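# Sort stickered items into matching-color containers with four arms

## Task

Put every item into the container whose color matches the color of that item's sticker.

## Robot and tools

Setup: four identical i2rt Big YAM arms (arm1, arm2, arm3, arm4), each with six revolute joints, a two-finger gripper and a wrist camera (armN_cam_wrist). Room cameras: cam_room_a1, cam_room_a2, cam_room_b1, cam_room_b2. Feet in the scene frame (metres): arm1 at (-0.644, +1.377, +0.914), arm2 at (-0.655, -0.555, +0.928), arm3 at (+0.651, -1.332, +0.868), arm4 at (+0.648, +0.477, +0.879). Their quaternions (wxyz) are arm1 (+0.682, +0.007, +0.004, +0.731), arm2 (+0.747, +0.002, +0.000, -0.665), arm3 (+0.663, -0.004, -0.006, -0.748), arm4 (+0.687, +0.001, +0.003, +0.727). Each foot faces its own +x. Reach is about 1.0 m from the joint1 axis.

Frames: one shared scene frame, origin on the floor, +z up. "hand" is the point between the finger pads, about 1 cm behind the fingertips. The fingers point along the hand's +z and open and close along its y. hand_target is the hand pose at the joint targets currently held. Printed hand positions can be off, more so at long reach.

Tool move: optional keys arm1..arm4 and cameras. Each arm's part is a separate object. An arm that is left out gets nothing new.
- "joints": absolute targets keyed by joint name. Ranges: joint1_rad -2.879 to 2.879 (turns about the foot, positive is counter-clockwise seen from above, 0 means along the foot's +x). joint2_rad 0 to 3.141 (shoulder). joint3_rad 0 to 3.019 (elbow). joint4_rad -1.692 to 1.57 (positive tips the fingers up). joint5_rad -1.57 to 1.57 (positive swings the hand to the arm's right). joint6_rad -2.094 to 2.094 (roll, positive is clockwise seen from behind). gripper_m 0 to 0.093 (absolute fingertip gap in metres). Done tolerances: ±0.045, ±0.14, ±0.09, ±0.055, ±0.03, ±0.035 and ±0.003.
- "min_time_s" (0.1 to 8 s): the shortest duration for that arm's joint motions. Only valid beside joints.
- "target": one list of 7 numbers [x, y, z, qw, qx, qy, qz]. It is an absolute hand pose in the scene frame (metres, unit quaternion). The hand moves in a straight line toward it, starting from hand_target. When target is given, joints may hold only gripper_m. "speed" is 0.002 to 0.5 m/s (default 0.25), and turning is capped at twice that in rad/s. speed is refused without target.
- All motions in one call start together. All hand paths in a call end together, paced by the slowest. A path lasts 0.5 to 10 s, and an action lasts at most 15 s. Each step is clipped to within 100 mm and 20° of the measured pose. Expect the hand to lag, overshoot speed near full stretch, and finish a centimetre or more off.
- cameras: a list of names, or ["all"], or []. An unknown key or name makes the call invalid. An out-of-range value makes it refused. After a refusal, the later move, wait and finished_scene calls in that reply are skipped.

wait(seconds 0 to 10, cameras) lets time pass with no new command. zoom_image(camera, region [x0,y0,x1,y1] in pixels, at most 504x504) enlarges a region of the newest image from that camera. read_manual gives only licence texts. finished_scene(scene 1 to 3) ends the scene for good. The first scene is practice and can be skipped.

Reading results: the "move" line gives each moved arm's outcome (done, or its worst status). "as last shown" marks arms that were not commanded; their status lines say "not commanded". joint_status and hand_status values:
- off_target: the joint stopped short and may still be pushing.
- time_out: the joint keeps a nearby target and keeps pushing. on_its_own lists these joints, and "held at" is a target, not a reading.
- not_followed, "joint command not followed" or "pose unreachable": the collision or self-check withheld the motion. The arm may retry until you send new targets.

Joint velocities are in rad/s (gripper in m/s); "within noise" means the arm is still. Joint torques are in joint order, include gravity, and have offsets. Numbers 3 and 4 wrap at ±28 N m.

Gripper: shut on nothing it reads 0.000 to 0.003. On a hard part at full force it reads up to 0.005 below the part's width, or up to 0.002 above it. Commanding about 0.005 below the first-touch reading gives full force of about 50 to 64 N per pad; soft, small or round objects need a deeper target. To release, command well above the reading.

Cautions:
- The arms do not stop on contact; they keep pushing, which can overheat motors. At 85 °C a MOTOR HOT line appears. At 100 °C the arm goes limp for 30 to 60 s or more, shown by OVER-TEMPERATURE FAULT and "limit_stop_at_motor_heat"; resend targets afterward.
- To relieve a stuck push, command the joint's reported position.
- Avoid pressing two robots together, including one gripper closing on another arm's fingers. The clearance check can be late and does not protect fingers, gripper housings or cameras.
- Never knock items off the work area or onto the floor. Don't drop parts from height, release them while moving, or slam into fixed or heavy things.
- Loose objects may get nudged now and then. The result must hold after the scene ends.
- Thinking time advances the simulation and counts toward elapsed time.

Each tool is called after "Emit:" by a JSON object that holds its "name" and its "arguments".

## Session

Emit:
{"name": "move", "arguments": {"arm1": {"joints": {"joint1_rad": 1.57, "joint2_rad": 0.8, "joint3_rad": 1.5, "joint4_rad": -1.65, "joint5_rad": 0, "joint6_rad": 0}, "min_time_s": 2.5}, "arm2": {"joints": {"joint1_rad": -1.57, "joint2_rad": 0.8, "joint3_rad": 1.5, "joint4_rad": -1.65, "joint5_rad": 0, "joint6_rad": 0}, "min_time_s": 2.5}, "arm3": {"joints": {"joint1_rad": 1.57, "joint2_rad": 0.8, "joint3_rad": 1.5, "joint4_rad": -1.65, "joint5_rad": 0, "joint6_rad": 0}, "min_time_s": 2.5}, "arm4": {"joints": {"joint1_rad": -1.57, "joint2_rad": 0.8, "joint3_rad": 1.5, "joint4_rad": -1.65, "joint5_rad": 0, "joint6_rad": 0}, "min_time_s": 2.5}, "cameras": ["all"]}}

Scene clock: 3.10 s.
Joint torques (N m): arm1=[-1.2 1.9 14.49 0.91 -0.01 -0.06] | arm2=[0.32 -1.2 14.32 1.31 0.11 -0.09] | arm3=[1.9 -0.5 12.31 0.81 0.14 -0.11] | arm4=[0.56 -0.62 11.06 0.51 0.17 0.16]
Motor temperatures (°C): arm1=[20 23 29 23 21 21 21] | arm2=[23 24 27 22 22 20 23] | arm3=[24 23 25 23 24 23 23] | arm4=[22 22 24 22 24 21 24]
Heat: arm1: hottest joint3_rad 29 °C; arm2: hottest joint3_rad 27 °C; arm3: hottest joint3_rad 25 °C; arm4: hottest joint3_rad 24 °C.
move: arm1 done; arm2 done; arm3 done; arm4 done
Joint velocities: within noise
arm1.joint_positions: joint1_rad=+1.564 joint2_rad=+0.793 joint3_rad=+1.444 joint4_rad=-1.641 joint5_rad=+0.001 joint6_rad=+0.008 gripper_m=+0.09397
arm1.joint_status: all done
arm1.hand: x=-0.8801 y=+1.3617 z=+1.3898 quat_wxyz=(+0.008, +0.956, +0.026, -0.294) (m; scene frame)
arm1.hand_target: x=-0.8784 y=+1.3599 z=+1.4116 quat_wxyz=(+0.009, +0.949, +0.033, -0.313) (m; scene frame)
arm1.hand_status: not commanded
arm2.joint_positions: joint1_rad=-1.566 joint2_rad=+0.790 joint3_rad=+1.444 joint4_rad=-1.636 joint5_rad=-0.003 joint6_rad=+0.015 gripper_m=+0.09397
arm2.joint_status: all done
arm2.hand: x=-0.8987 y=-0.5866 z=+1.4010 quat_wxyz=(-0.020, -0.956, -0.052, +0.288) (m; scene frame)
arm2.hand_target: x=-0.8975 y=-0.5850 z=+1.4214 quat_wxyz=(-0.017, -0.951, -0.057, +0.304) (m; scene frame)
arm2.hand_status: not commanded
arm3.joint_positions: joint1_rad=+1.560 joint2_rad=+0.794 joint3_rad=+1.450 joint4_rad=-1.642 joint5_rad=-0.003 joint6_rad=+0.007 gripper_m=+0.09397
arm3.joint_status: all done
arm3.hand: x=+0.8925 y=-1.3572 z=+1.3427 quat_wxyz=(-0.289, -0.064, -0.955, +0.023) (m; scene frame)
arm3.hand_target: x=+0.8917 y=-1.3548 z=+1.3618 quat_wxyz=(-0.306, -0.056, -0.950, +0.025) (m; scene frame)
arm3.hand_status: not commanded
arm4.joint_positions: joint1_rad=-1.567 joint2_rad=+0.792 joint3_rad=+1.451 joint4_rad=-1.638 joint5_rad=-0.003 joint6_rad=-0.014 gripper_m=+0.09397
arm4.joint_status: all done
arm4.hand: x=+0.8942 y=+0.4937 z=+1.3537 quat_wxyz=(-0.289, +0.036, -0.957, -0.007) (m; scene frame)
arm4.hand_target: x=+0.8930 y=+0.4925 z=+1.3717 quat_wxyz=(-0.303, +0.028, -0.953, -0.007) (m; scene frame)
arm4.hand_status: not commanded
pictures: arm1_cam_wrist, arm2_cam_wrist, arm3_cam_wrist, arm4_cam_wrist, cam_room_a1, cam_room_a2, cam_room_b1, cam_room_b2
Images, in order (width x height): arm1_cam_wrist 672x504, arm2_cam_wrist 672x504, arm3_cam_wrist 672x504, arm4_cam_wrist 672x504, cam_room_a1 672x504, cam_room_a2 672x504, cam_room_b1 672x504, cam_room_b2 672x504.

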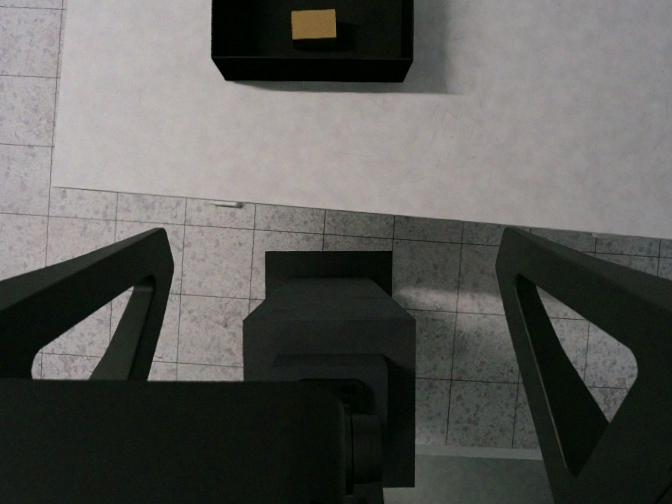

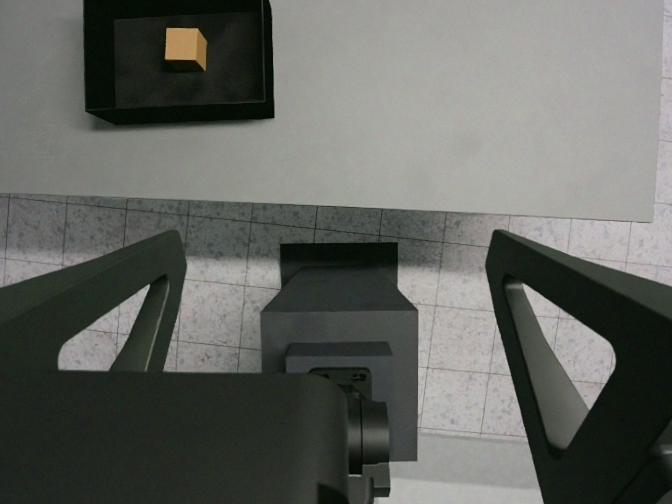

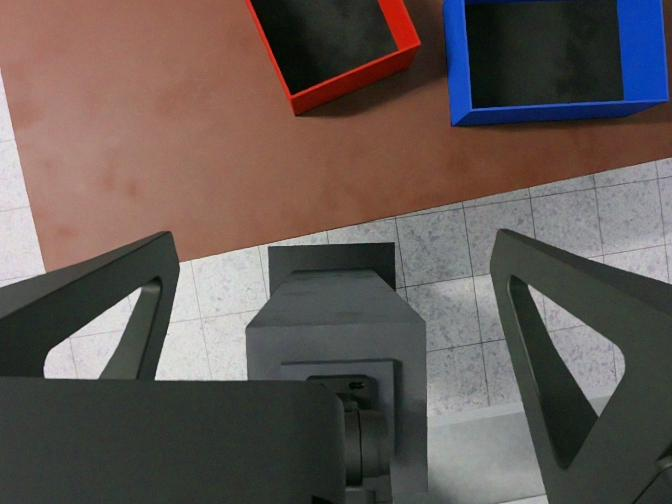

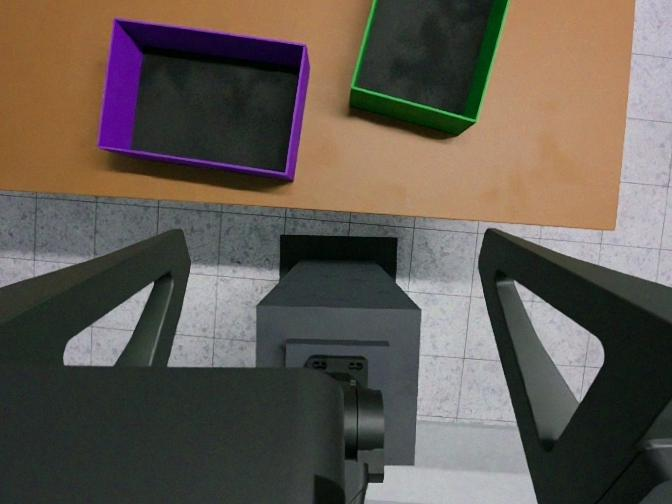

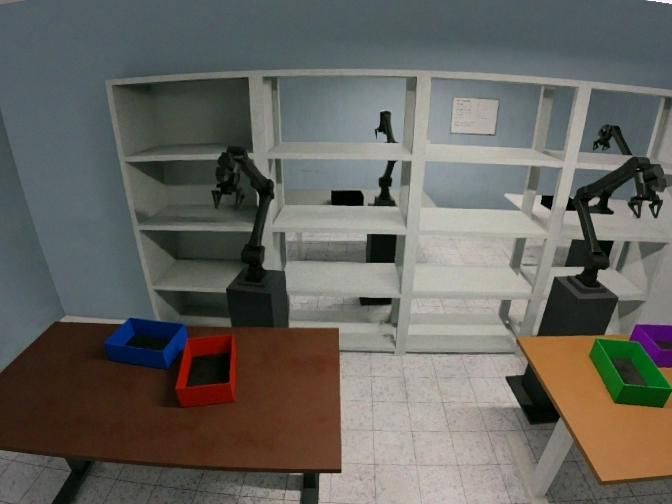

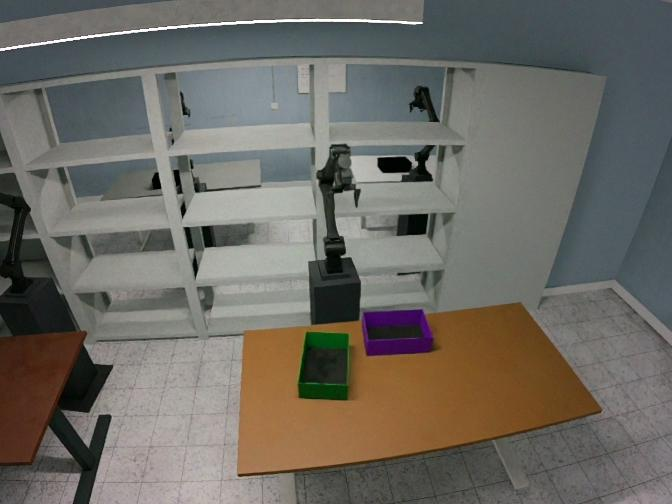

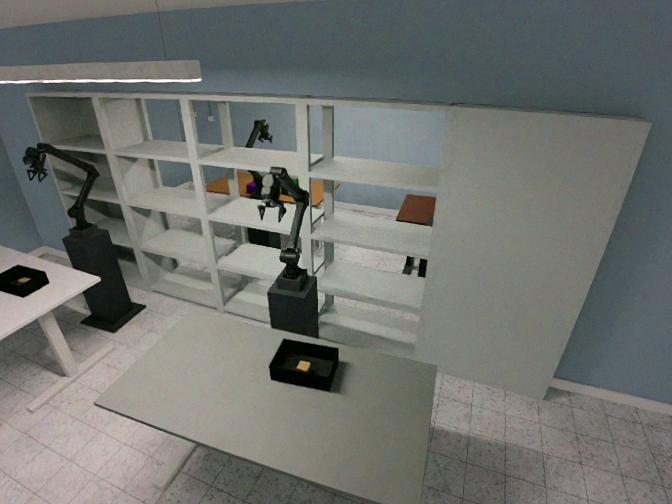

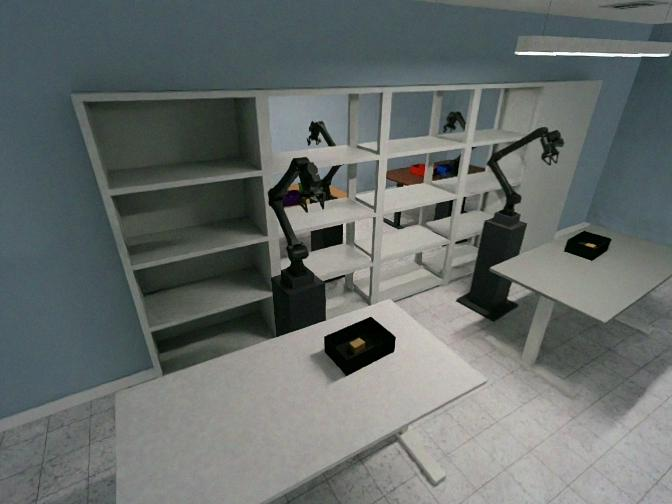

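Emit:
{"name": "zoom_image", "arguments": {"camera": "cam_room_b2", "region": [315, 310, 405, 380]}}

Emit:
{"name": "zoom_image", "arguments": {"camera": "cam_room_b1", "region": [260, 330, 350, 400]}}

Emit:
{"name": "zoom_image", "arguments": {"camera": "arm1_cam_wrist", "region": [200, 0, 420, 100]}}

Emit:
{"name": "zoom_image", "arguments": {"camera": "arm2_cam_wrist", "region": [80, 0, 280, 130]}}

Emit:
{"name": "zoom_image", "arguments": {"camera": "cam_room_b2", "region": [555, 225, 625, 270]}}

Emit:
{"name": "zoom_image", "arguments": {"camera": "cam_room_b1", "region": [0, 255, 60, 305]}}

Scaled by 5.600.

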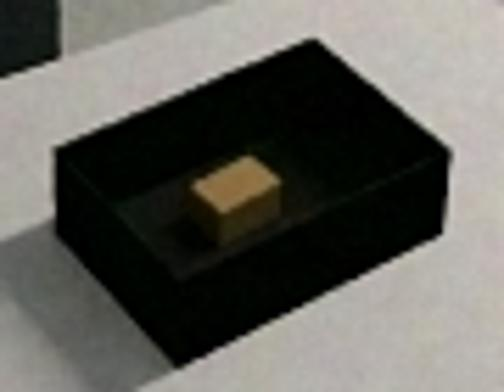

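Scaled by 5.600.

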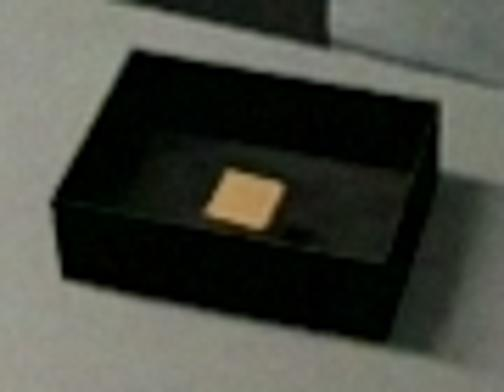

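Scaled by 2.291.

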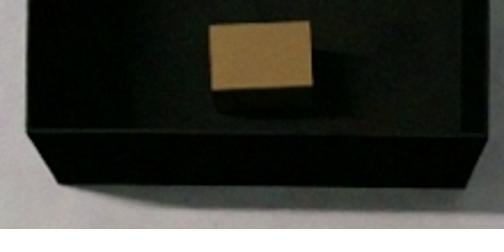

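Scaled by 2.520.

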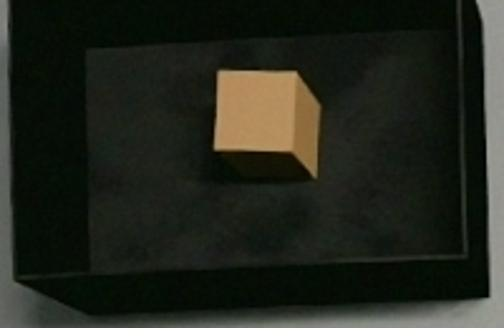

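Scaled by 7.200.

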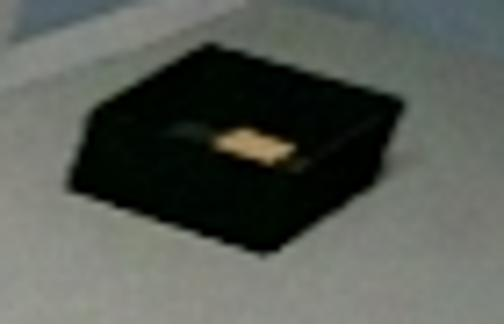

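Scaled by 8.400.

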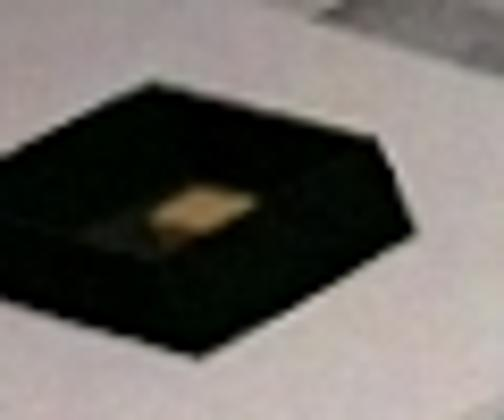

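Emit:
{"name": "move", "arguments": {"arm1": {"joints": {"joint1_rad": 1.632, "joint2_rad": 2.0675, "joint3_rad": 1.64, "joint4_rad": -1.094, "joint5_rad": 0, "joint6_rad": 1.60, "gripper_m": 0.068}, "min_time_s": 3}, "arm2": {"joints": {"joint1_rad": -1.138, "joint2_rad": 2.168, "joint3_rad": 1.76, "joint4_rad": -1.128, "joint5_rad": 0, "joint6_rad": 0.443}, "min_time_s": 3}, "cameras": ["arm1_cam_wrist", "arm2_cam_wrist"]}}

Scene clock: 39.40 s.
Joint torques (N m): arm1=[-1.26 -17.26 13.9 0.79 0.08 0.1] | arm2=[0.73 -22.24 13.79 1.14 0.17 0.22] | arm3=[1.96 -0.56 12.29 0.85 0.13 -0.12] | arm4=[0.5 -0.26 10.99 0.57 0.19 0.16]
Motor temperatures (°C): arm1=[20 23 33 23 21 21 21] | arm2=[23 24 33 22 22 20 23] | arm3=[24 23 27 23 24 23 23] | arm4=[22 22 29 22 24 21 24]
Heat: arm1: hottest joint3_rad 33 °C; arm2: hottest joint3_rad 33 °C; arm3: hottest joint3_rad 27 °C; arm4: hottest joint3_rad 29 °C.
move: arm1 done; arm2 done
Joint velocities: within noise
arm1.joint_positions: joint1_rad=+1.621 joint2_rad=+2.072 joint3_rad=+1.587 joint4_rad=-1.105 joint5_rad=+0.001 joint6_rad=+1.592 gripper_m=+0.06807
arm1.joint_status: all done
arm1.hand: x=-1.2358 y=+1.3071 z=+0.9267 quat_wxyz=(-0.004, +0.741, -0.672, -0.001) (m; scene frame)
arm1.hand_target: x=-1.2599 y=+1.2972 z=+0.9484 quat_wxyz=(+0.023, +0.741, -0.670, -0.023) (m; scene frame)
arm1.hand_status: not commanded
arm2.joint_positions: joint1_rad=-1.137 joint2_rad=+2.154 joint3_rad=+1.709 joint4_rad=-1.141 joint5_rad=-0.003 joint6_rad=+0.428 gripper_m=+0.09397
arm2.joint_status: all done
arm2.hand: x=-1.1904 y=-0.8840 z=+0.9228 quat_wxyz=(+0.004, -0.998, -0.061, -0.008) (m; scene frame)
arm2.hand_target: x=-1.2096 y=-0.8948 z=+0.9320 quat_wxyz=(-0.007, -0.998, -0.053, +0.014) (m; scene frame)
arm2.hand_status: not commanded
arm3, arm4: as last shown
pictures: arm1_cam_wrist, arm2_cam_wrist
Images, in order (width x height): arm1_cam_wrist 672x504, arm2_cam_wrist 672x504.

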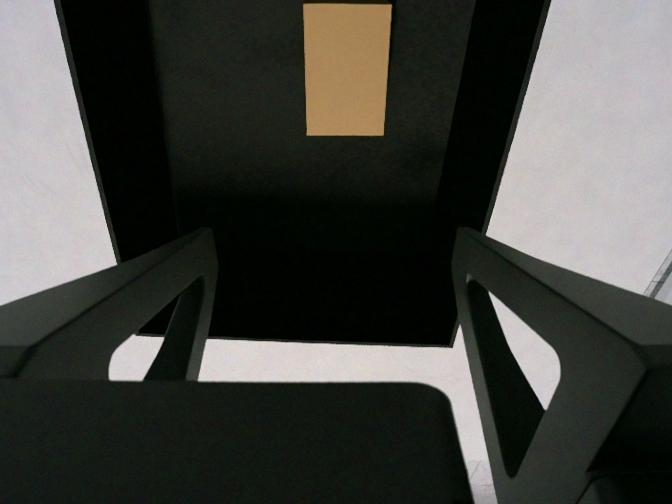

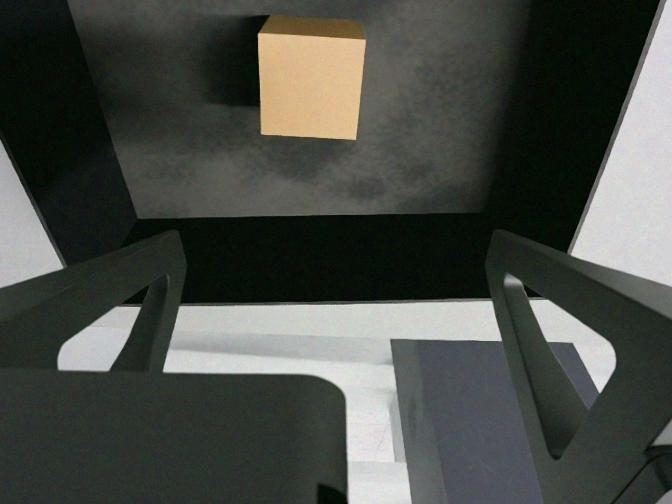

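Emit:
{"name": "move", "arguments": {"arm1": {"target": [-1.232, 1.310, 0.80, 0.008, 0.7408, -0.6717, -0.008], "speed": 0.15}, "arm2": {"target": [-1.189, -0.8924, 0.784, -0.004, 0.9994, 0.0349, -0.007], "speed": 0.15}, "cameras": ["arm1_cam_wrist", "arm2_cam_wrist"]}}

Scene clock: 66.60 s.
Joint torques (N m): arm1=[-2.08 -16.79 7.92 0.84 0.05 -0.02] | arm2=[1.44 -21.6 7.92 1.28 0.22 0.23] | arm3=[1.9 -0.5 12.27 0.81 0.14 -0.11] | arm4=[0.91 -0.5 11.07 0.39 0.2 0.19]
Motor temperatures (°C): arm1=[20 25 36 23 21 21 21] | arm2=[23 26 33 22 22 20 23] | arm3=[24 23 29 23 24 23 23] | arm4=[22 21 31 22 24 21 24]
Heat: arm1: hottest joint3_rad 36 °C; arm2: hottest joint3_rad 33 °C; arm3: hottest joint3_rad 29 °C; arm4: hottest joint3_rad 31 °C.
move: arm1 done; arm2 off_target
Joint velocities: within noise
arm1.joint_positions: joint1_rad=+1.621 joint2_rad=+2.230 joint3_rad=+1.483 joint4_rad=-0.822 joint5_rad=-0.001 joint6_rad=+1.592 gripper_m=+0.06807
arm1.joint_status: not commanded
arm1.hand: x=-1.2293 y=+1.3080 z=+0.8035 quat_wxyz=(+0.005, +0.741, -0.672, -0.007) (m; scene frame)
arm1.hand_target: x=-1.2320 y=+1.3100 z=+0.8001 quat_wxyz=(+0.008, +0.741, -0.672, -0.008) (m; scene frame)
arm1.hand_status: done (0.005 m and 0.4 deg from the pose sent, 0.127 m and 1.6 deg at the start)
arm2.joint_positions: joint1_rad=-1.129 joint2_rad=+2.321 joint3_rad=+1.657 joint4_rad=-0.874 joint5_rad=+0.009 joint6_rad=+0.483 gripper_m=+0.09397
arm2.joint_status: not commanded
arm2.hand: x=-1.1976 y=-0.8918 z=+0.8039 quat_wxyz=(-0.003, -0.999, -0.038, +0.016) (m; scene frame)
arm2.hand_target: x=-1.1888 y=-0.8920 z=+0.7845 quat_wxyz=(+0.004, -0.999, -0.035, +0.007) (m; scene frame)
arm2.hand_status: off_target (0.022 m and 1.3 deg from the pose sent, 0.139 m and 3.5 deg at the start)
arm3, arm4: as last shown
pictures: arm1_cam_wrist, arm2_cam_wrist
Images, in order (width x height): arm1_cam_wrist 672x504, arm2_cam_wrist 672x504.

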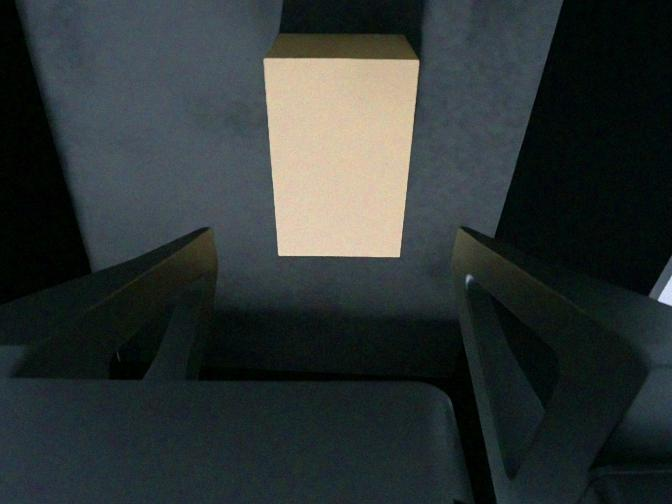

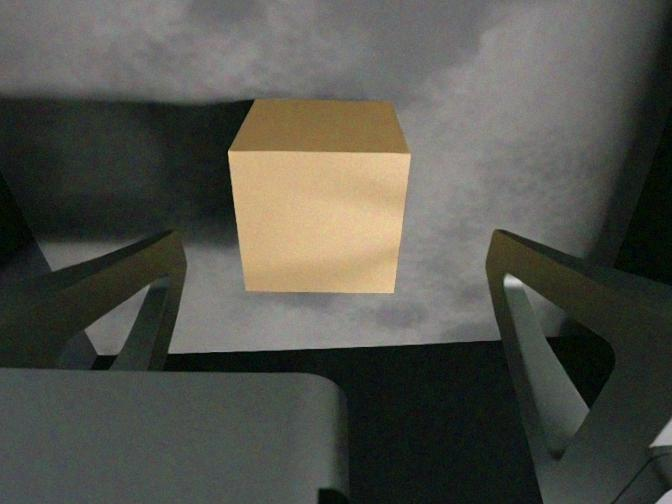

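Emit:
{"name": "move", "arguments": {"arm1": {"target": [-1.2325, 1.3265, 0.747, 0.008, 0.7408, -0.6717, -0.008], "speed": 0.1}, "arm2": {"target": [-1.1892, -0.8985, 0.735, -0.004, 0.9994, 0.0349, -0.005], "speed": 0.1}, "cameras": ["arm1_cam_wrist", "arm2_cam_wrist"]}}

Scene clock: 77.47 s.
Joint torques (N m): arm1=[-2.49 -16.97 7.51 0.77 0.01 -0.07] | arm2=[1.44 -22.01 10.18 1.14 0.06 0.22] | arm3=[2.08 -0.38 12.3 0.77 0.13 -0.11] | arm4=[0.15 -0.32 11.07 0.47 0.19 0.2]
Motor temperatures (°C): arm1=[20 25 35 23 21 21 21] | arm2=[23 27 33 22 22 20 23] | arm3=[24 23 29 23 24 23 23] | arm4=[22 21 32 22 24 21 24]
Heat: arm1: hottest joint3_rad 35 °C; arm2: hottest joint3_rad 33 °C; arm3: hottest joint3_rad 29 °C; arm4: hottest joint3_rad 32 °C.
move: arm1 done; arm2 off_target
Joint velocities: within noise
arm1.joint_positions: joint1_rad=+1.596 joint2_rad=+2.327 joint3_rad=+1.483 joint4_rad=-0.731 joint5_rad=-0.002 joint6_rad=+1.568 gripper_m=+0.06807
arm1.joint_status: not commanded
arm1.hand: x=-1.2276 y=+1.3229 z=+0.7488 quat_wxyz=(+0.003, +0.740, -0.672, -0.005) (m; scene frame)
arm1.hand_target: x=-1.2324 y=+1.3264 z=+0.7471 quat_wxyz=(+0.008, +0.741, -0.672, -0.008) (m; scene frame)
arm1.hand_status: done (0.006 m and 0.7 deg from the pose sent, 0.060 m and 0.4 deg at the start)
arm2.joint_positions: joint1_rad=-1.121 joint2_rad=+2.421 joint3_rad=+1.657 joint4_rad=-0.815 joint5_rad=+0.010 joint6_rad=+0.491 gripper_m=+0.09397
arm2.joint_status: not commanded
arm2.hand: x=-1.1834 y=-0.8883 z=+0.7431 quat_wxyz=(+0.008, -0.999, -0.038, -0.002) (m; scene frame)
arm2.hand_target: x=-1.1889 y=-0.8982 z=+0.7354 quat_wxyz=(+0.004, -0.999, -0.035, +0.005) (m; scene frame)
arm2.hand_status: off_target (0.014 m and 1.0 deg from the pose sent, 0.070 m and 1.5 deg at the start)
arm3, arm4: as last shown
pictures: arm1_cam_wrist, arm2_cam_wrist
Images, in order (width x height): arm1_cam_wrist 672x504, arm2_cam_wrist 672x504.

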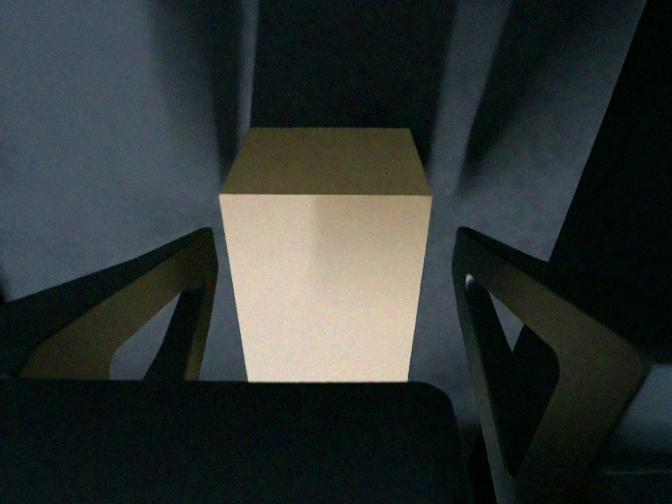

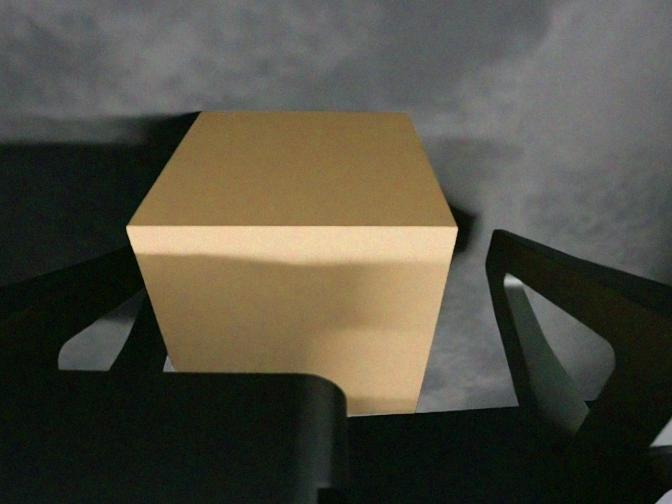

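Emit:
{"name": "move", "arguments": {"arm1": {"joints": {"gripper_m": 0.03}}, "arm2": {"joints": {"gripper_m": 0.04}}, "cameras": ["arm2_cam_wrist"]}}

Emit:
{"name": "move", "arguments": {"arm1": {"target": [-1.2325, 1.3265, 0.95, 0.008, 0.7408, -0.6717, -0.008], "speed": 0.2}, "arm2": {"target": [-1.1892, -0.8985, 0.95, -0.004, 0.9994, 0.0349, -0.005], "speed": 0.2}, "cameras": []}}

Emit:
{"name": "move", "arguments": {"arm1": {"joints": {"joint1_rad": 1.5, "joint2_rad": 1.264, "joint3_rad": 0.6, "joint4_rad": 1.05}, "min_time_s": 2.5}, "arm2": {"joints": {"joint1_rad": -1.687, "joint2_rad": 1.264, "joint3_rad": 0.6, "joint4_rad": 1.05}, "min_time_s": 2.5}, "cameras": ["cam_room_b1", "cam_room_b2"]}}

Scene clock: 106.00 s.
Joint torques (N m): arm1=[-2.61 -16.79 7.56 0.64 0.03 -0.05] | arm2=[1.55 -22.12 10.19 1.09 0.07 0.2] | arm3=[1.9 -0.5 12.29 0.84 0.14 -0.12] | arm4=[0.56 -0.85 11.07 0.51 0.21 0.15]
Motor temperatures (°C): arm1=[20 26 33 23 21 21 21] | arm2=[23 27 33 22 22 20 23] | arm3=[24 23 30 23 24 23 23] | arm4=[22 21 33 22 24 21 24]
Heat: arm1: hottest joint3_rad 33 °C; arm2: hottest joint3_rad 33 °C; arm3: hottest joint3_rad 30 °C; arm4: hottest joint3_rad 33 °C.
move: arm1 off_target; arm2 off_target
Joint velocities: within noise
arm1.joint_positions: joint1_rad=+1.596 joint2_rad=+2.327 joint3_rad=+1.483 joint4_rad=-0.730 joint5_rad=-0.002 joint6_rad=+1.568 gripper_m=+0.04403
arm1.joint_status: gripper_m off_target (ended at +0.04407, target +0.03000)
arm1.hand: x=-1.2278 y=+1.3229 z=+0.7488 quat_wxyz=(+0.003, +0.741, -0.672, -0.005) (m; scene frame)
arm1.hand_target: x=-1.2325 y=+1.3264 z=+0.7471 quat_wxyz=(+0.008, +0.741, -0.672, -0.008) (m; scene frame)
arm1.hand_status: not commanded
arm2.joint_positions: joint1_rad=-1.121 joint2_rad=+2.421 joint3_rad=+1.657 joint4_rad=-0.813 joint5_rad=+0.009 joint6_rad=+0.492 gripper_m=+0.05370
arm2.joint_status: gripper_m off_target (ended at +0.05373, target +0.04000)
arm2.hand: x=-1.1836 y=-0.8885 z=+0.7431 quat_wxyz=(+0.007, -0.999, -0.037, -0.001) (m; scene frame)
arm2.hand_target: x=-1.1889 y=-0.8982 z=+0.7354 quat_wxyz=(+0.004, -0.999, -0.035, +0.005) (m; scene frame)
arm2.hand_status: not commanded
arm3, arm4: as last shown
pictures: arm2_cam_wrist
Images, in order (width x height): arm2_cam_wrist 672x504.

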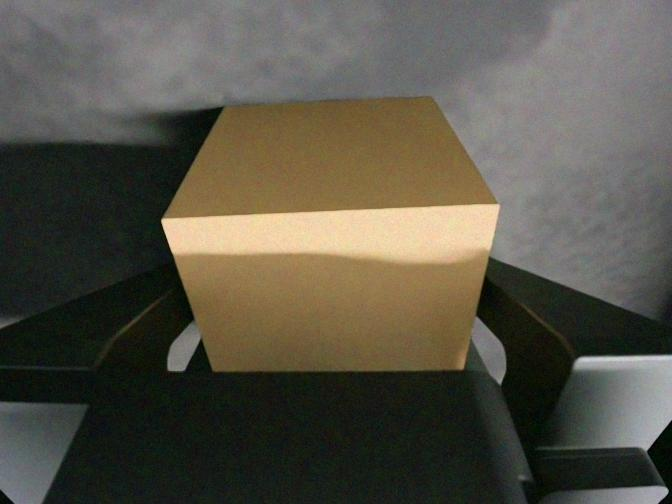

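Scene clock: 107.83 s.
Joint torques (N m): arm1=[-1.55 -17.38 13.24 -0.23 0.05 -0.04] | arm2=[1.44 -24 13.53 0.06 0.07 0.19] | arm3=[1.96 -0.5 12.27 0.83 0.14 -0.11] | arm4=[0.62 -0.21 11.11 0.36 0.19 0.18]
Motor temperatures (°C): arm1=[20 26 33 23 21 21 21] | arm2=[23 27 33 22 22 20 23] | arm3=[24 23 30 23 24 23 23] | arm4=[22 21 33 22 24 21 24]
Heat: arm1: hottest joint3_rad 33 °C; arm2: hottest joint3_rad 33 °C; arm3: hottest joint3_rad 30 °C; arm4: hottest joint3_rad 33 °C.
move: arm1 off_target; arm2 off_target
Joint velocities: within noise
arm1.joint_positions: joint1_rad=+1.596 joint2_rad=+2.029 joint3_rad=+1.511 joint4_rad=-1.097 joint5_rad=-0.002 joint6_rad=+1.567 gripper_m=+0.04403
arm1.joint_status: not commanded
arm1.hand: x=-1.2121 y=+1.3237 z=+0.9258 quat_wxyz=(-0.012, +0.741, -0.671, +0.009) (m; scene frame)
arm1.hand_target: x=-1.2313 y=+1.3265 z=+0.9504 quat_wxyz=(+0.008, +0.741, -0.672, -0.008) (m; scene frame)
arm1.hand_status: off_target (0.032 m and 3.0 deg from the pose sent, 0.201 m and 0.6 deg at the start)
arm2.joint_positions: joint1_rad=-1.121 joint2_rad=+2.132 joint3_rad=+1.685 joint4_rad=-1.161 joint5_rad=+0.009 joint6_rad=+0.492 gripper_m=+0.05370
arm2.joint_status: not commanded
arm2.hand: x=-1.1763 y=-0.8842 z=+0.9284 quat_wxyz=(+0.015, -0.999, -0.037, -0.014) (m; scene frame)
arm2.hand_target: x=-1.1883 y=-0.8979 z=+0.9502 quat_wxyz=(+0.004, -0.999, -0.035, +0.005) (m; scene frame)
arm2.hand_status: off_target (0.029 m and 2.5 deg from the pose sent, 0.207 m and 0.9 deg at the start)
arm3, arm4: as last shown
pictures: none
No camera images: "cameras" was empty.

Scene clock: 110.73 s.
Joint torques (N m): arm1=[-2.37 -6.53 10 2.39 -0.09 -0.11] | arm2=[0.5 -10.52 9.17 3.3 -0.01 0.15] | arm3=[1.85 -0.38 12.3 0.84 0.14 -0.11] | arm4=[0.5 -0.73 10.93 0.57 0.16 0.19]
Motor temperatures (°C): arm1=[20 26 33 23 21 21 21] | arm2=[23 27 33 22 22 20 23] | arm3=[24 23 31 23 24 23 23] | arm4=[22 21 34 22 24 21 24]
Heat: arm1: hottest joint3_rad 33 °C; arm2: hottest joint3_rad 33 °C; arm3: hottest joint3_rad 31 °C; arm4: hottest joint3_rad 34 °C.
move: arm1 done; arm2 done
Joint velocities: within noise
arm1.joint_positions: joint1_rad=+1.511 joint2_rad=+1.274 joint3_rad=+0.597 joint4_rad=+1.028 joint5_rad=-0.002 joint6_rad=+1.566 gripper_m=+0.04406
arm1.joint_status: all done
arm1.hand: x=-1.1450 y=+1.3720 z=+1.2804 quat_wxyz=(+0.584, +0.404, -0.396, -0.582) (m; scene frame)
arm1.hand_target: x=-1.1409 y=+1.3774 z=+1.2918 quat_wxyz=(+0.586, +0.394, -0.387, -0.594) (m; scene frame)
arm1.hand_status: not commanded
arm2.joint_positions: joint1_rad=-1.683 joint2_rad=+1.271 joint3_rad=+0.609 joint4_rad=+1.026 joint5_rad=+0.010 joint6_rad=+0.492 gripper_m=+0.05370
arm2.joint_status: all done
arm2.hand: x=-1.1639 y=-0.5567 z=+1.2928 quat_wxyz=(-0.199, -0.551, +0.140, +0.798) (m; scene frame)
arm2.hand_target: x=-1.1588 y=-0.5548 z=+1.2971 quat_wxyz=(-0.204, -0.541, +0.142, +0.804) (m; scene frame)
arm2.hand_status: not commanded
arm3, arm4: as last shown
pictures: cam_room_b1, cam_room_b2
Images, in order (width x height): cam_room_b1 672x504, cam_room_b2 672x504.

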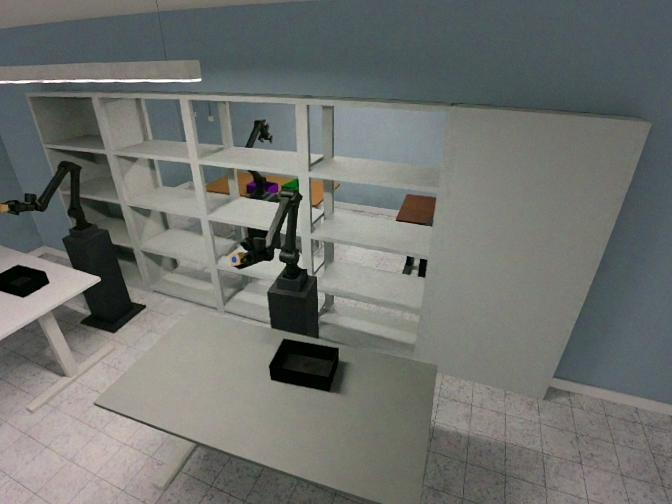

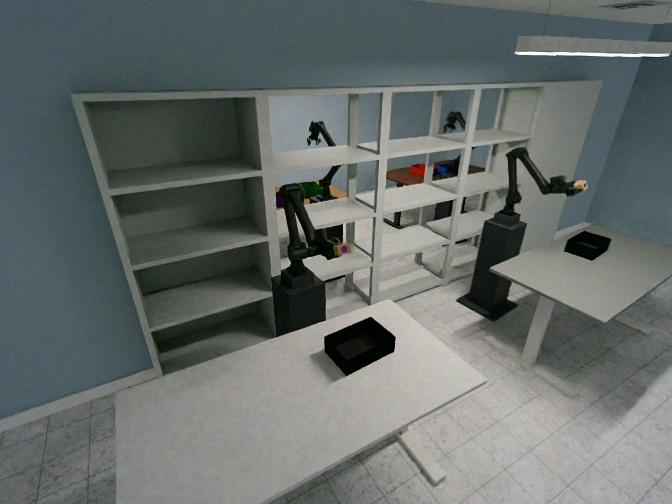

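Emit:
{"name": "zoom_image", "arguments": {"camera": "cam_room_b2", "region": [310, 225, 370, 270]}}

Emit:
{"name": "zoom_image", "arguments": {"camera": "cam_room_b1", "region": [215, 235, 275, 280]}}

Scaled by 8.400.

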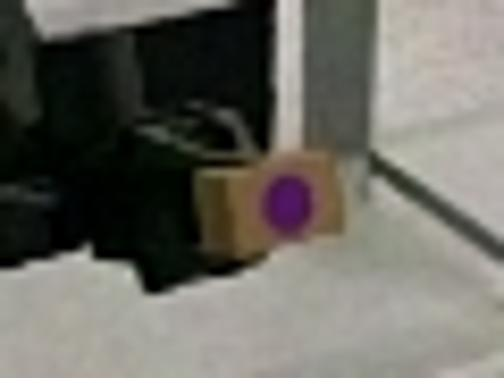

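Scaled by 8.400.

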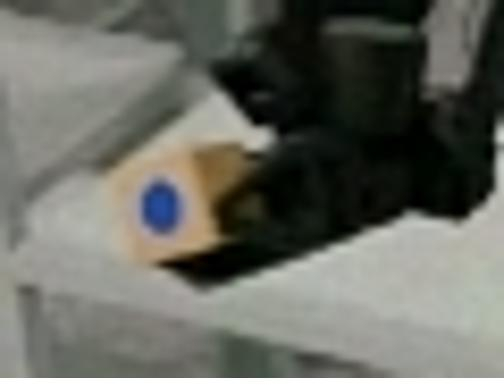

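Emit:
{"name": "move", "arguments": {"arm1": {"joints": {"joint1_rad": 0.2, "joint2_rad": 0.8, "joint3_rad": 1.5, "joint4_rad": -1.68, "joint5_rad": 0, "joint6_rad": 0.077}, "min_time_s": 2.5}, "arm2": {"joints": {"joint1_rad": -0.5, "joint2_rad": 0.8, "joint3_rad": 1.5, "joint4_rad": -1.68, "joint5_rad": 0, "joint6_rad": 0}, "min_time_s": 2.5}, "arm3": {"joints": {"joint1_rad": -0.2, "joint2_rad": 0.8, "joint3_rad": 1.3, "joint4_rad": -1.285, "joint5_rad": 0, "joint6_rad": 0}, "min_time_s": 2.5}, "arm4": {"joints": {"joint1_rad": -0.4, "joint2_rad": 0.8, "joint3_rad": 1.3, "joint4_rad": -1.285, "joint5_rad": 0, "joint6_rad": 0}, "min_time_s": 2.5}, "cameras": []}}

Emit:
{"name": "move", "arguments": {"arm1": {"joints": {"joint1_rad": -2.206}, "min_time_s": 3.2}, "arm2": {"joints": {"joint1_rad": 0.918}, "min_time_s": 2.5}, "arm3": {"joints": {"joint1_rad": -1.975}, "min_time_s": 3}, "arm4": {"joints": {"joint1_rad": 0.87}, "min_time_s": 2.5}, "cameras": []}}

Emit:
{"name": "move", "arguments": {"arm1": {"joints": {"joint1_rad": -2.206, "joint2_rad": 1.444, "joint3_rad": 1.345, "joint4_rad": -1.41, "joint5_rad": 0, "joint6_rad": 0.077}, "min_time_s": 2.5}, "arm2": {"joints": {"joint1_rad": 0.918, "joint2_rad": 1.45, "joint3_rad": 1.287, "joint4_rad": -1.375, "joint5_rad": 0, "joint6_rad": 0}, "min_time_s": 2.5}, "cameras": ["arm1_cam_wrist", "arm2_cam_wrist"]}}

Emit:
{"name": "move", "arguments": {"arm1": {"target": [-0.05, 0.996, 1.07, 0.005, 0.3156, 0.9489, -0.002], "speed": 0.15}, "arm2": {"target": [-0.0536, -0.9128, 1.07, 0.0, 0.2651, 0.9642, 0.0], "speed": 0.15}, "cameras": []}}

Emit:
{"name": "move", "arguments": {"arm1": {"target": [-0.048, 0.9935, 1.008, 0.005, 0.3156, 0.9489, -0.002], "speed": 0.06}, "arm2": {"target": [-0.053, -0.913, 0.998, 0.005, 0.2651, 0.9642, -0.002], "speed": 0.06}, "cameras": ["cam_room_a1", "cam_room_a2"]}}

Scene clock: 171.40 s.
Joint torques (N m): arm1=[-1.96 2.08 13.3 1.09 0.07 -0.02] | arm2=[1.2 -1.73 13.26 1.33 -0.12 -0.08] | arm3=[0.56 -1.55 8.43 2.17 0.01 -0.12] | arm4=[0.97 -1.61 8.38 1.77 0.17 0.19]
Motor temperatures (°C): arm1=[20 25 34 23 21 21 22] | arm2=[23 26 32 22 22 20 24] | arm3=[24 23 32 23 24 23 23] | arm4=[21 21 35 22 24 21 24]
Heat: arm1: hottest joint3_rad 34 °C; arm2: hottest joint3_rad 32 °C; arm3: hottest joint3_rad 32 °C; arm4: hottest joint3_rad 35 °C.
move: arm1 done; arm2 done; arm3 done; arm4 done
Joint velocities: within noise
arm1.joint_positions: joint1_rad=+0.207 joint2_rad=+0.795 joint3_rad=+1.456 joint4_rad=-1.672 joint5_rad=+0.000 joint6_rad=+0.085 gripper_m=+0.04405
arm1.joint_status: all done
arm1.hand: x=-0.7007 y=+1.6053 z=+1.3882 quat_wxyz=(-0.153, +0.739, -0.613, -0.234) (m; scene frame)
arm1.hand_target: x=-0.6985 y=+1.6046 z=+1.4051 quat_wxyz=(-0.164, +0.736, -0.610, -0.245) (m; scene frame)
arm1.hand_status: not commanded
arm2.joint_positions: joint1_rad=-0.505 joint2_rad=+0.796 joint3_rad=+1.456 joint4_rad=-1.669 joint5_rad=+0.002 joint6_rad=+0.015 gripper_m=+0.05364
arm2.joint_status: all done
arm2.hand: x=-0.7473 y=-0.7781 z=+1.4002 quat_wxyz=(-0.155, -0.802, -0.530, +0.228) (m; scene frame)
arm2.hand_target: x=-0.7450 y=-0.7764 z=+1.4169 quat_wxyz=(-0.162, -0.793, -0.536, +0.240) (m; scene frame)
arm2.hand_status: not commanded
arm3.joint_positions: joint1_rad=-0.191 joint2_rad=+0.794 joint3_rad=+1.307 joint4_rad=-1.302 joint5_rad=+0.000 joint6_rad=+0.007 gripper_m=+0.09398
arm3.joint_status: all done
arm3.hand: x=+0.5542 y=-1.6223 z=+1.3310 quat_wxyz=(-0.231, -0.748, -0.540, +0.311) (m; scene frame)
arm3.hand_target: x=+0.5498 y=-1.6263 z=+1.3288 quat_wxyz=(-0.229, -0.748, -0.538, +0.314) (m; scene frame)
arm3.hand_status: not commanded
arm4.joint_positions: joint1_rad=-0.403 joint2_rad=+0.792 joint3_rad=+1.301 joint4_rad=-1.304 joint5_rad=-0.002 joint6_rad=-0.013 gripper_m=+0.09398
arm4.joint_status: all done
arm4.hand: x=+0.7558 y=+0.7719 z=+1.3344 quat_wxyz=(-0.308, +0.537, -0.755, -0.216) (m; scene frame)
arm4.hand_target: x=+0.7574 y=+0.7775 z=+1.3350 quat_wxyz=(-0.310, +0.532, -0.756, -0.220) (m; scene frame)
arm4.hand_status: not commanded
pictures: none
No camera images: "cameras" was empty.

Scene clock: 174.93 s.
Joint torques (N m): arm1=[-2.43 1.67 13.34 0.98 0.07 -0.02] | arm2=[1.03 -1.55 13.23 1.4 -0.05 -0.07] | arm3=[0.56 -2.02 8.51 2.13 -0.01 -0.11] | arm4=[1.08 -1.96 8.35 1.87 0.14 0.15]
Motor temperatures (°C): arm1=[20 25 34 23 21 21 22] | arm2=[23 26 32 22 22 20 24] | arm3=[24 23 32 23 24 23 23] | arm4=[21 21 35 22 24 21 24]
Heat: arm1: hottest joint3_rad 34 °C; arm2: hottest joint3_rad 32 °C; arm3: hottest joint3_rad 32 °C; arm4: hottest joint3_rad 35 °C.
move: arm1 done; arm2 done; arm3 done; arm4 done
Joint velocities: within noise
arm1.joint_positions: joint1_rad=-2.200 joint2_rad=+0.795 joint3_rad=+1.456 joint4_rad=-1.672 joint5_rad=+0.000 joint6_rad=+0.084 gripper_m=+0.04404
arm1.joint_status: all done
arm1.hand: x=-0.4349 y=+1.2492 z=+1.3831 quat_wxyz=(-0.261, -0.304, -0.914, +0.066) (m; scene frame)
arm1.hand_target: x=-0.4364 y=+1.2484 z=+1.4001 quat_wxyz=(-0.275, -0.302, -0.910, +0.072) (m; scene frame)
arm1.hand_status: not commanded
arm2.joint_positions: joint1_rad=+0.914 joint2_rad=+0.796 joint3_rad=+1.456 joint4_rad=-1.669 joint5_rad=+0.001 joint6_rad=+0.014 gripper_m=+0.05356
arm2.joint_status: all done
arm2.hand: x=-0.4509 y=-0.6804 z=+1.4010 quat_wxyz=(-0.268, -0.263, -0.924, +0.071) (m; scene frame)
arm2.hand_target: x=-0.4525 y=-0.6782 z=+1.4178 quat_wxyz=(-0.281, -0.254, -0.922, +0.075) (m; scene frame)
arm2.hand_status: not commanded
arm3.joint_positions: joint1_rad=-1.966 joint2_rad=+0.794 joint3_rad=+1.307 joint4_rad=-1.302 joint5_rad=+0.001 joint6_rad=+0.006 gripper_m=+0.09399
arm3.joint_status: all done
arm3.hand: x=+0.3790 y=-1.1709 z=+1.3246 quat_wxyz=(+0.090, -0.894, +0.241, +0.367) (m; scene frame)
arm3.hand_target: x=+0.3760 y=-1.1660 z=+1.3223 quat_wxyz=(+0.093, -0.893, +0.242, +0.368) (m; scene frame)
arm3.hand_status: not commanded
arm4.joint_positions: joint1_rad=+0.868 joint2_rad=+0.792 joint3_rad=+1.301 joint4_rad=-1.304 joint5_rad=-0.001 joint6_rad=-0.012 gripper_m=+0.09398
arm4.joint_status: all done
arm4.hand: x=+0.4015 y=+0.6667 z=+1.3365 quat_wxyz=(-0.120, +0.879, -0.289, -0.360) (m; scene frame)
arm4.hand_target: x=+0.3966 y=+0.6699 z=+1.3371 quat_wxyz=(-0.119, +0.876, -0.293, -0.365) (m; scene frame)
arm4.hand_status: not commanded
pictures: none
No camera images: "cameras" was empty.

Scene clock: 177.80 s.
Joint torques (N m): arm1=[-1.73 -9.58 11.26 0.91 0.05 -0.07] | arm2=[1.14 -12.63 10.06 1.36 -0.06 -0.08] | arm3=[0.79 -2.02 8.49 2.14 0.01 -0.12] | arm4=[0.67 -1.9 8.43 1.89 0.15 0.18]
Motor temperatures (°C): arm1=[20 25 34 23 21 21 22] | arm2=[23 26 32 22 22 20 24] | arm3=[24 23 32 23 24 23 23] | arm4=[21 21 35 22 24 21 24]
Heat: arm1: hottest joint3_rad 34 °C; arm2: hottest joint3_rad 32 °C; arm3: hottest joint3_rad 32 °C; arm4: hottest joint3_rad 35 °C.
move: arm1 done; arm2 done
Joint velocities: within noise
arm1.joint_positions: joint1_rad=-2.206 joint2_rad=+1.447 joint3_rad=+1.337 joint4_rad=-1.422 joint5_rad=+0.000 joint6_rad=+0.083 gripper_m=+0.04404
arm1.joint_status: all done
arm1.hand: x=-0.2763 y=+1.1447 z=+1.1324 quat_wxyz=(-0.011, -0.319, -0.948, +0.006) (m; scene frame)
arm1.hand_target: x=-0.2719 y=+1.1420 z=+1.1370 quat_wxyz=(-0.022, -0.316, -0.948, +0.009) (m; scene frame)
arm1.hand_status: not commanded
arm2.joint_positions: joint1_rad=+0.914 joint2_rad=+1.440 joint3_rad=+1.293 joint4_rad=-1.390 joint5_rad=+0.001 joint6_rad=+0.014 gripper_m=+0.05356
arm2.joint_status: all done
arm2.hand: x=-0.2902 y=-0.7755 z=+1.1393 quat_wxyz=(-0.017, -0.273, -0.962, +0.003) (m; scene frame)
arm2.hand_target: x=-0.2872 y=-0.7752 z=+1.1329 quat_wxyz=(-0.016, -0.265, -0.964, +0.003) (m; scene frame)
arm2.hand_status: not commanded
arm3, arm4: as last shown
pictures: arm1_cam_wrist, arm2_cam_wrist
Images, in order (width x height): arm1_cam_wrist 672x504, arm2_cam_wrist 672x504.

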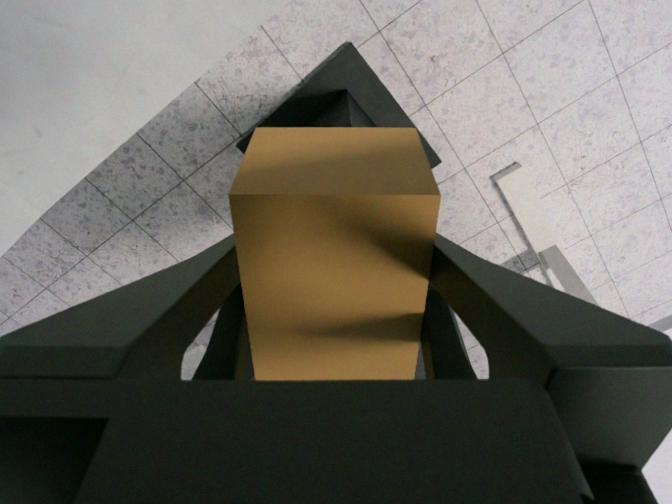

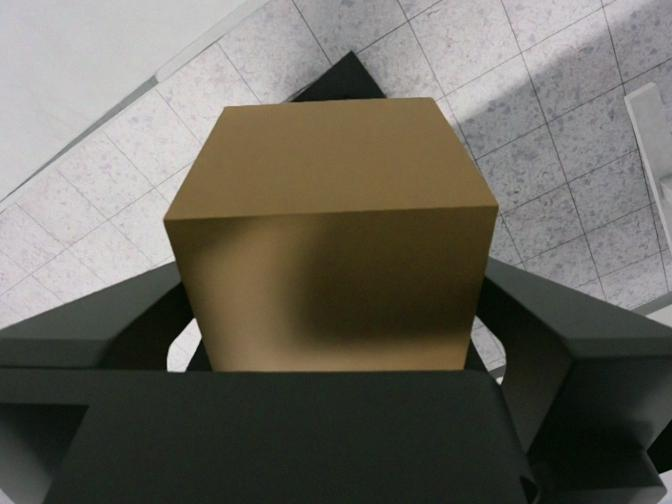

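Scene clock: 180.57 s.
Joint torques (N m): arm1=[-2.32 -19.43 16.13 0.06 -0.07 -0.05] | arm2=[1.38 -23 15.79 0.14 0.12 -0.05] | arm3=[0.62 -2.02 8.53 2.13 0 -0.11] | arm4=[0.44 -1.61 8.38 1.84 0.13 0.18]
Motor temperatures (°C): arm1=[20 25 35 23 21 21 22] | arm2=[23 26 33 22 22 20 24] | arm3=[24 23 32 23 24 23 23] | arm4=[21 21 35 22 24 21 24]
Heat: arm1: hottest joint3_rad 35 °C; arm2: hottest joint3_rad 33 °C; arm3: hottest joint3_rad 32 °C; arm4: hottest joint3_rad 35 °C.
move: arm1 off_target; arm2 off_target
Joint velocities: within noise
arm1.joint_positions: joint1_rad=-2.206 joint2_rad=+2.253 joint3_rad=+2.287 joint4_rad=-1.625 joint5_rad=-0.003 joint6_rad=+0.078 gripper_m=+0.04404
arm1.joint_status: not commanded
arm1.hand: x=-0.0593 y=+1.0065 z=+1.0508 quat_wxyz=(+0.017, -0.317, -0.948, -0.002) (m; scene frame)
arm1.hand_target: x=-0.0511 y=+0.9966 z=+1.0701 quat_wxyz=(-0.006, -0.316, -0.949, +0.002) (m; scene frame)
arm1.hand_status: off_target (0.024 m and 2.6 deg from the pose sent, 0.278 m and 0.9 deg at the start)
arm2.joint_positions: joint1_rad=+0.914 joint2_rad=+2.238 joint3_rad=+2.236 joint4_rad=-1.588 joint5_rad=+0.001 joint6_rad=+0.014 gripper_m=+0.05356
arm2.joint_status: not commanded
arm2.hand: x=-0.0666 y=-0.9091 z=+1.0655 quat_wxyz=(+0.009, -0.273, -0.962, -0.004) (m; scene frame)
arm2.hand_target: x=-0.0542 y=-0.9123 z=+1.0700 quat_wxyz=(-0.001, -0.265, -0.964, +0.000) (m; scene frame)
arm2.hand_status: off_target (0.014 m and 1.5 deg from the pose sent, 0.282 m and 2.2 deg at the start)
arm3, arm4: as last shown
pictures: none
No camera images: "cameras" was empty.

Scene clock: 182.27 s.
Joint torques (N m): arm1=[-2.55 -19.31 10.69 0.72 -0.03 -0.06] | arm2=[1.32 -22.95 9.87 1.39 0.15 -0.05] | arm3=[0.67 -2.02 8.54 2.15 0 -0.11] | arm4=[0.97 -1.61 8.36 1.68 0.13 0.16]
Motor temperatures (°C): arm1=[20 25 35 23 21 21 22] | arm2=[23 26 33 22 22 20 24] | arm3=[24 23 32 23 24 23 23] | arm4=[21 21 35 22 24 21 24]
Heat: arm1: hottest joint3_rad 35 °C; arm2: hottest joint3_rad 33 °C; arm3: hottest joint3_rad 32 °C; arm4: hottest joint3_rad 35 °C.
move: arm1 off_target; arm2 off_target
Joint velocities: within noise
arm1.joint_positions: joint1_rad=-2.206 joint2_rad=+2.261 joint3_rad=+2.218 joint4_rad=-1.499 joint5_rad=-0.003 joint6_rad=+0.076 gripper_m=+0.04404
arm1.joint_status: not commanded
arm1.hand: x=-0.0479 y=+0.9992 z=+1.0188 quat_wxyz=(-0.007, -0.316, -0.949, +0.003) (m; scene frame)
arm1.hand_target: x=-0.0482 y=+0.9936 z=+1.0081 quat_wxyz=(-0.005, -0.316, -0.949, +0.002) (m; scene frame)
arm1.hand_status: off_target (0.012 m and 0.2 deg from the pose sent, 0.046 m and 2.6 deg at the start)
arm2.joint_positions: joint1_rad=+0.914 joint2_rad=+2.242 joint3_rad=+2.137 joint4_rad=-1.426 joint5_rad=+0.001 joint6_rad=+0.014 gripper_m=+0.05356
arm2.joint_status: not commanded
arm2.hand: x=-0.0549 y=-0.9161 z=+1.0252 quat_wxyz=(-0.020, -0.273, -0.962, +0.004) (m; scene frame)
arm2.hand_target: x=-0.0538 y=-0.9125 z=+0.9985 quat_wxyz=(-0.005, -0.265, -0.964, +0.002) (m; scene frame)
arm2.hand_status: off_target (0.027 m and 2.0 deg from the pose sent, 0.069 m and 2.0 deg at the start)
arm3, arm4: as last shown
pictures: cam_room_a1, cam_room_a2
Images, in order (width x height): cam_room_a1 672x504, cam_room_a2 672x504.

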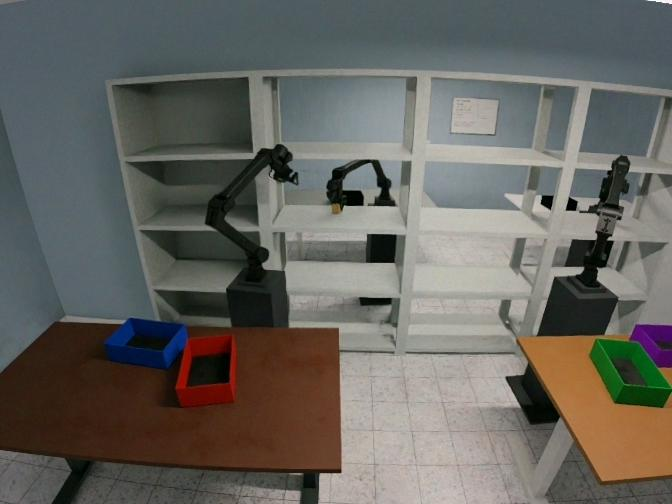

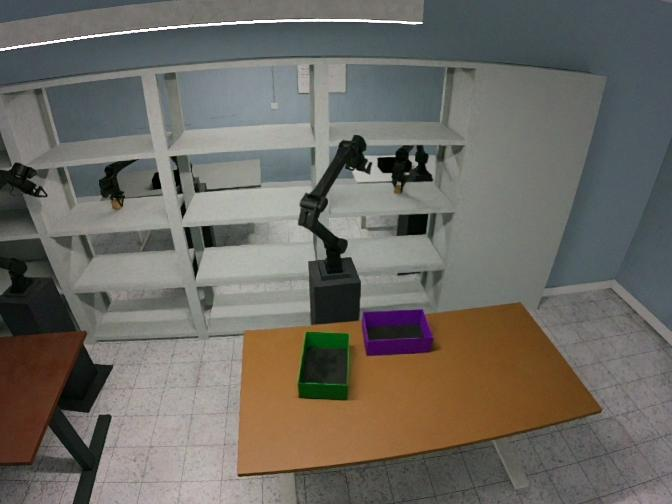

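Emit:
{"name": "move", "arguments": {"arm1": {"target": [-0.048, 0.9935, 0.999, 0.005, 0.3156, 0.9489, -0.002], "speed": 0.05}, "arm2": {"target": [-0.053, -0.913, 0.980, 0.005, 0.2651, 0.9642, -0.002], "speed": 0.05}, "cameras": ["cam_room_a1"]}}

Emit:
{"name": "zoom_image", "arguments": {"camera": "cam_room_a1", "region": [270, 140, 420, 240]}}

Scene clock: 187.10 s.
Joint torques (N m): arm1=[-2.43 -18.84 9.26 1.47 0.01 0.01] | arm2=[1.32 -22.36 9.37 1.44 0.14 -0.05] | arm3=[0.62 -2.14 8.53 2.1 0 -0.11] | arm4=[0.91 -1.61 8.38 1.84 0.12 0.16]
Motor temperatures (°C): arm1=[20 25 35 23 21 21 22] | arm2=[23 26 33 22 22 20 24] | arm3=[24 23 32 23 24 23 23] | arm4=[21 21 35 22 24 21 24]
Heat: arm1: hottest joint3_rad 35 °C; arm2: hottest joint3_rad 33 °C; arm3: hottest joint3_rad 32 °C; arm4: hottest joint3_rad 35 °C.
move: arm1 off_target; arm2 off_target
Joint velocities: within noise
arm1.joint_positions: joint1_rad=-2.206 joint2_rad=+2.261 joint3_rad=+2.214 joint4_rad=-1.491 joint5_rad=-0.004 joint6_rad=+0.074 gripper_m=+0.04404
arm1.joint_status: not commanded
arm1.hand: x=-0.0471 y=+0.9988 z=+1.0174 quat_wxyz=(-0.009, -0.315, -0.949, +0.003) (m; scene frame)
arm1.hand_target: x=-0.0485 y=+0.9938 z=+0.9991 quat_wxyz=(-0.005, -0.316, -0.949, +0.002) (m; scene frame)
arm1.hand_status: off_target (0.019 m and 0.5 deg from the pose sent, 0.021 m and 0.2 deg at the start)
arm2.joint_positions: joint1_rad=+0.914 joint2_rad=+2.245 joint3_rad=+2.112 joint4_rad=-1.388 joint5_rad=+0.002 joint6_rad=+0.014 gripper_m=+0.05356
arm2.joint_status: not commanded
arm2.hand: x=-0.0532 y=-0.9171 z=+1.0138 quat_wxyz=(-0.025, -0.273, -0.962, +0.006) (m; scene frame)
arm2.hand_target: x=-0.0542 y=-0.9123 z=+0.9807 quat_wxyz=(-0.005, -0.265, -0.964, +0.002) (m; scene frame)
arm2.hand_status: off_target (0.034 m and 2.5 deg from the pose sent, 0.045 m and 2.0 deg at the start)
arm3, arm4: as last shown
pictures: cam_room_a1
Images, in order (width x height): cam_room_a1 672x504.

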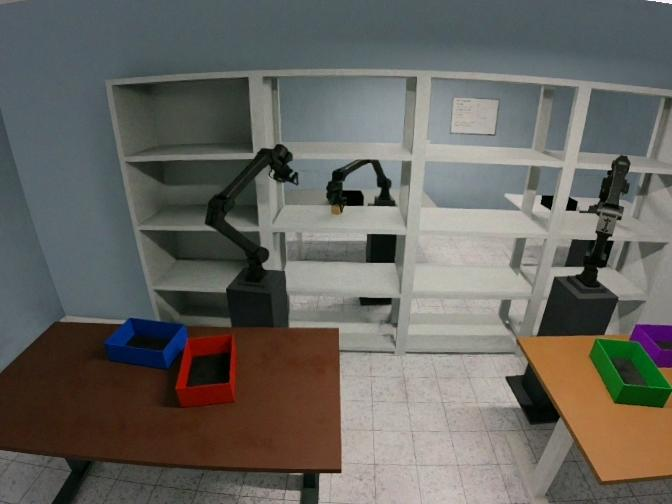

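Scaled by 3.360.

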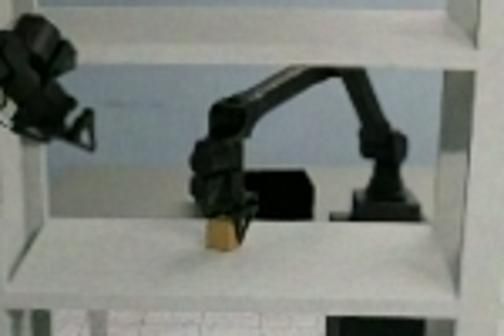

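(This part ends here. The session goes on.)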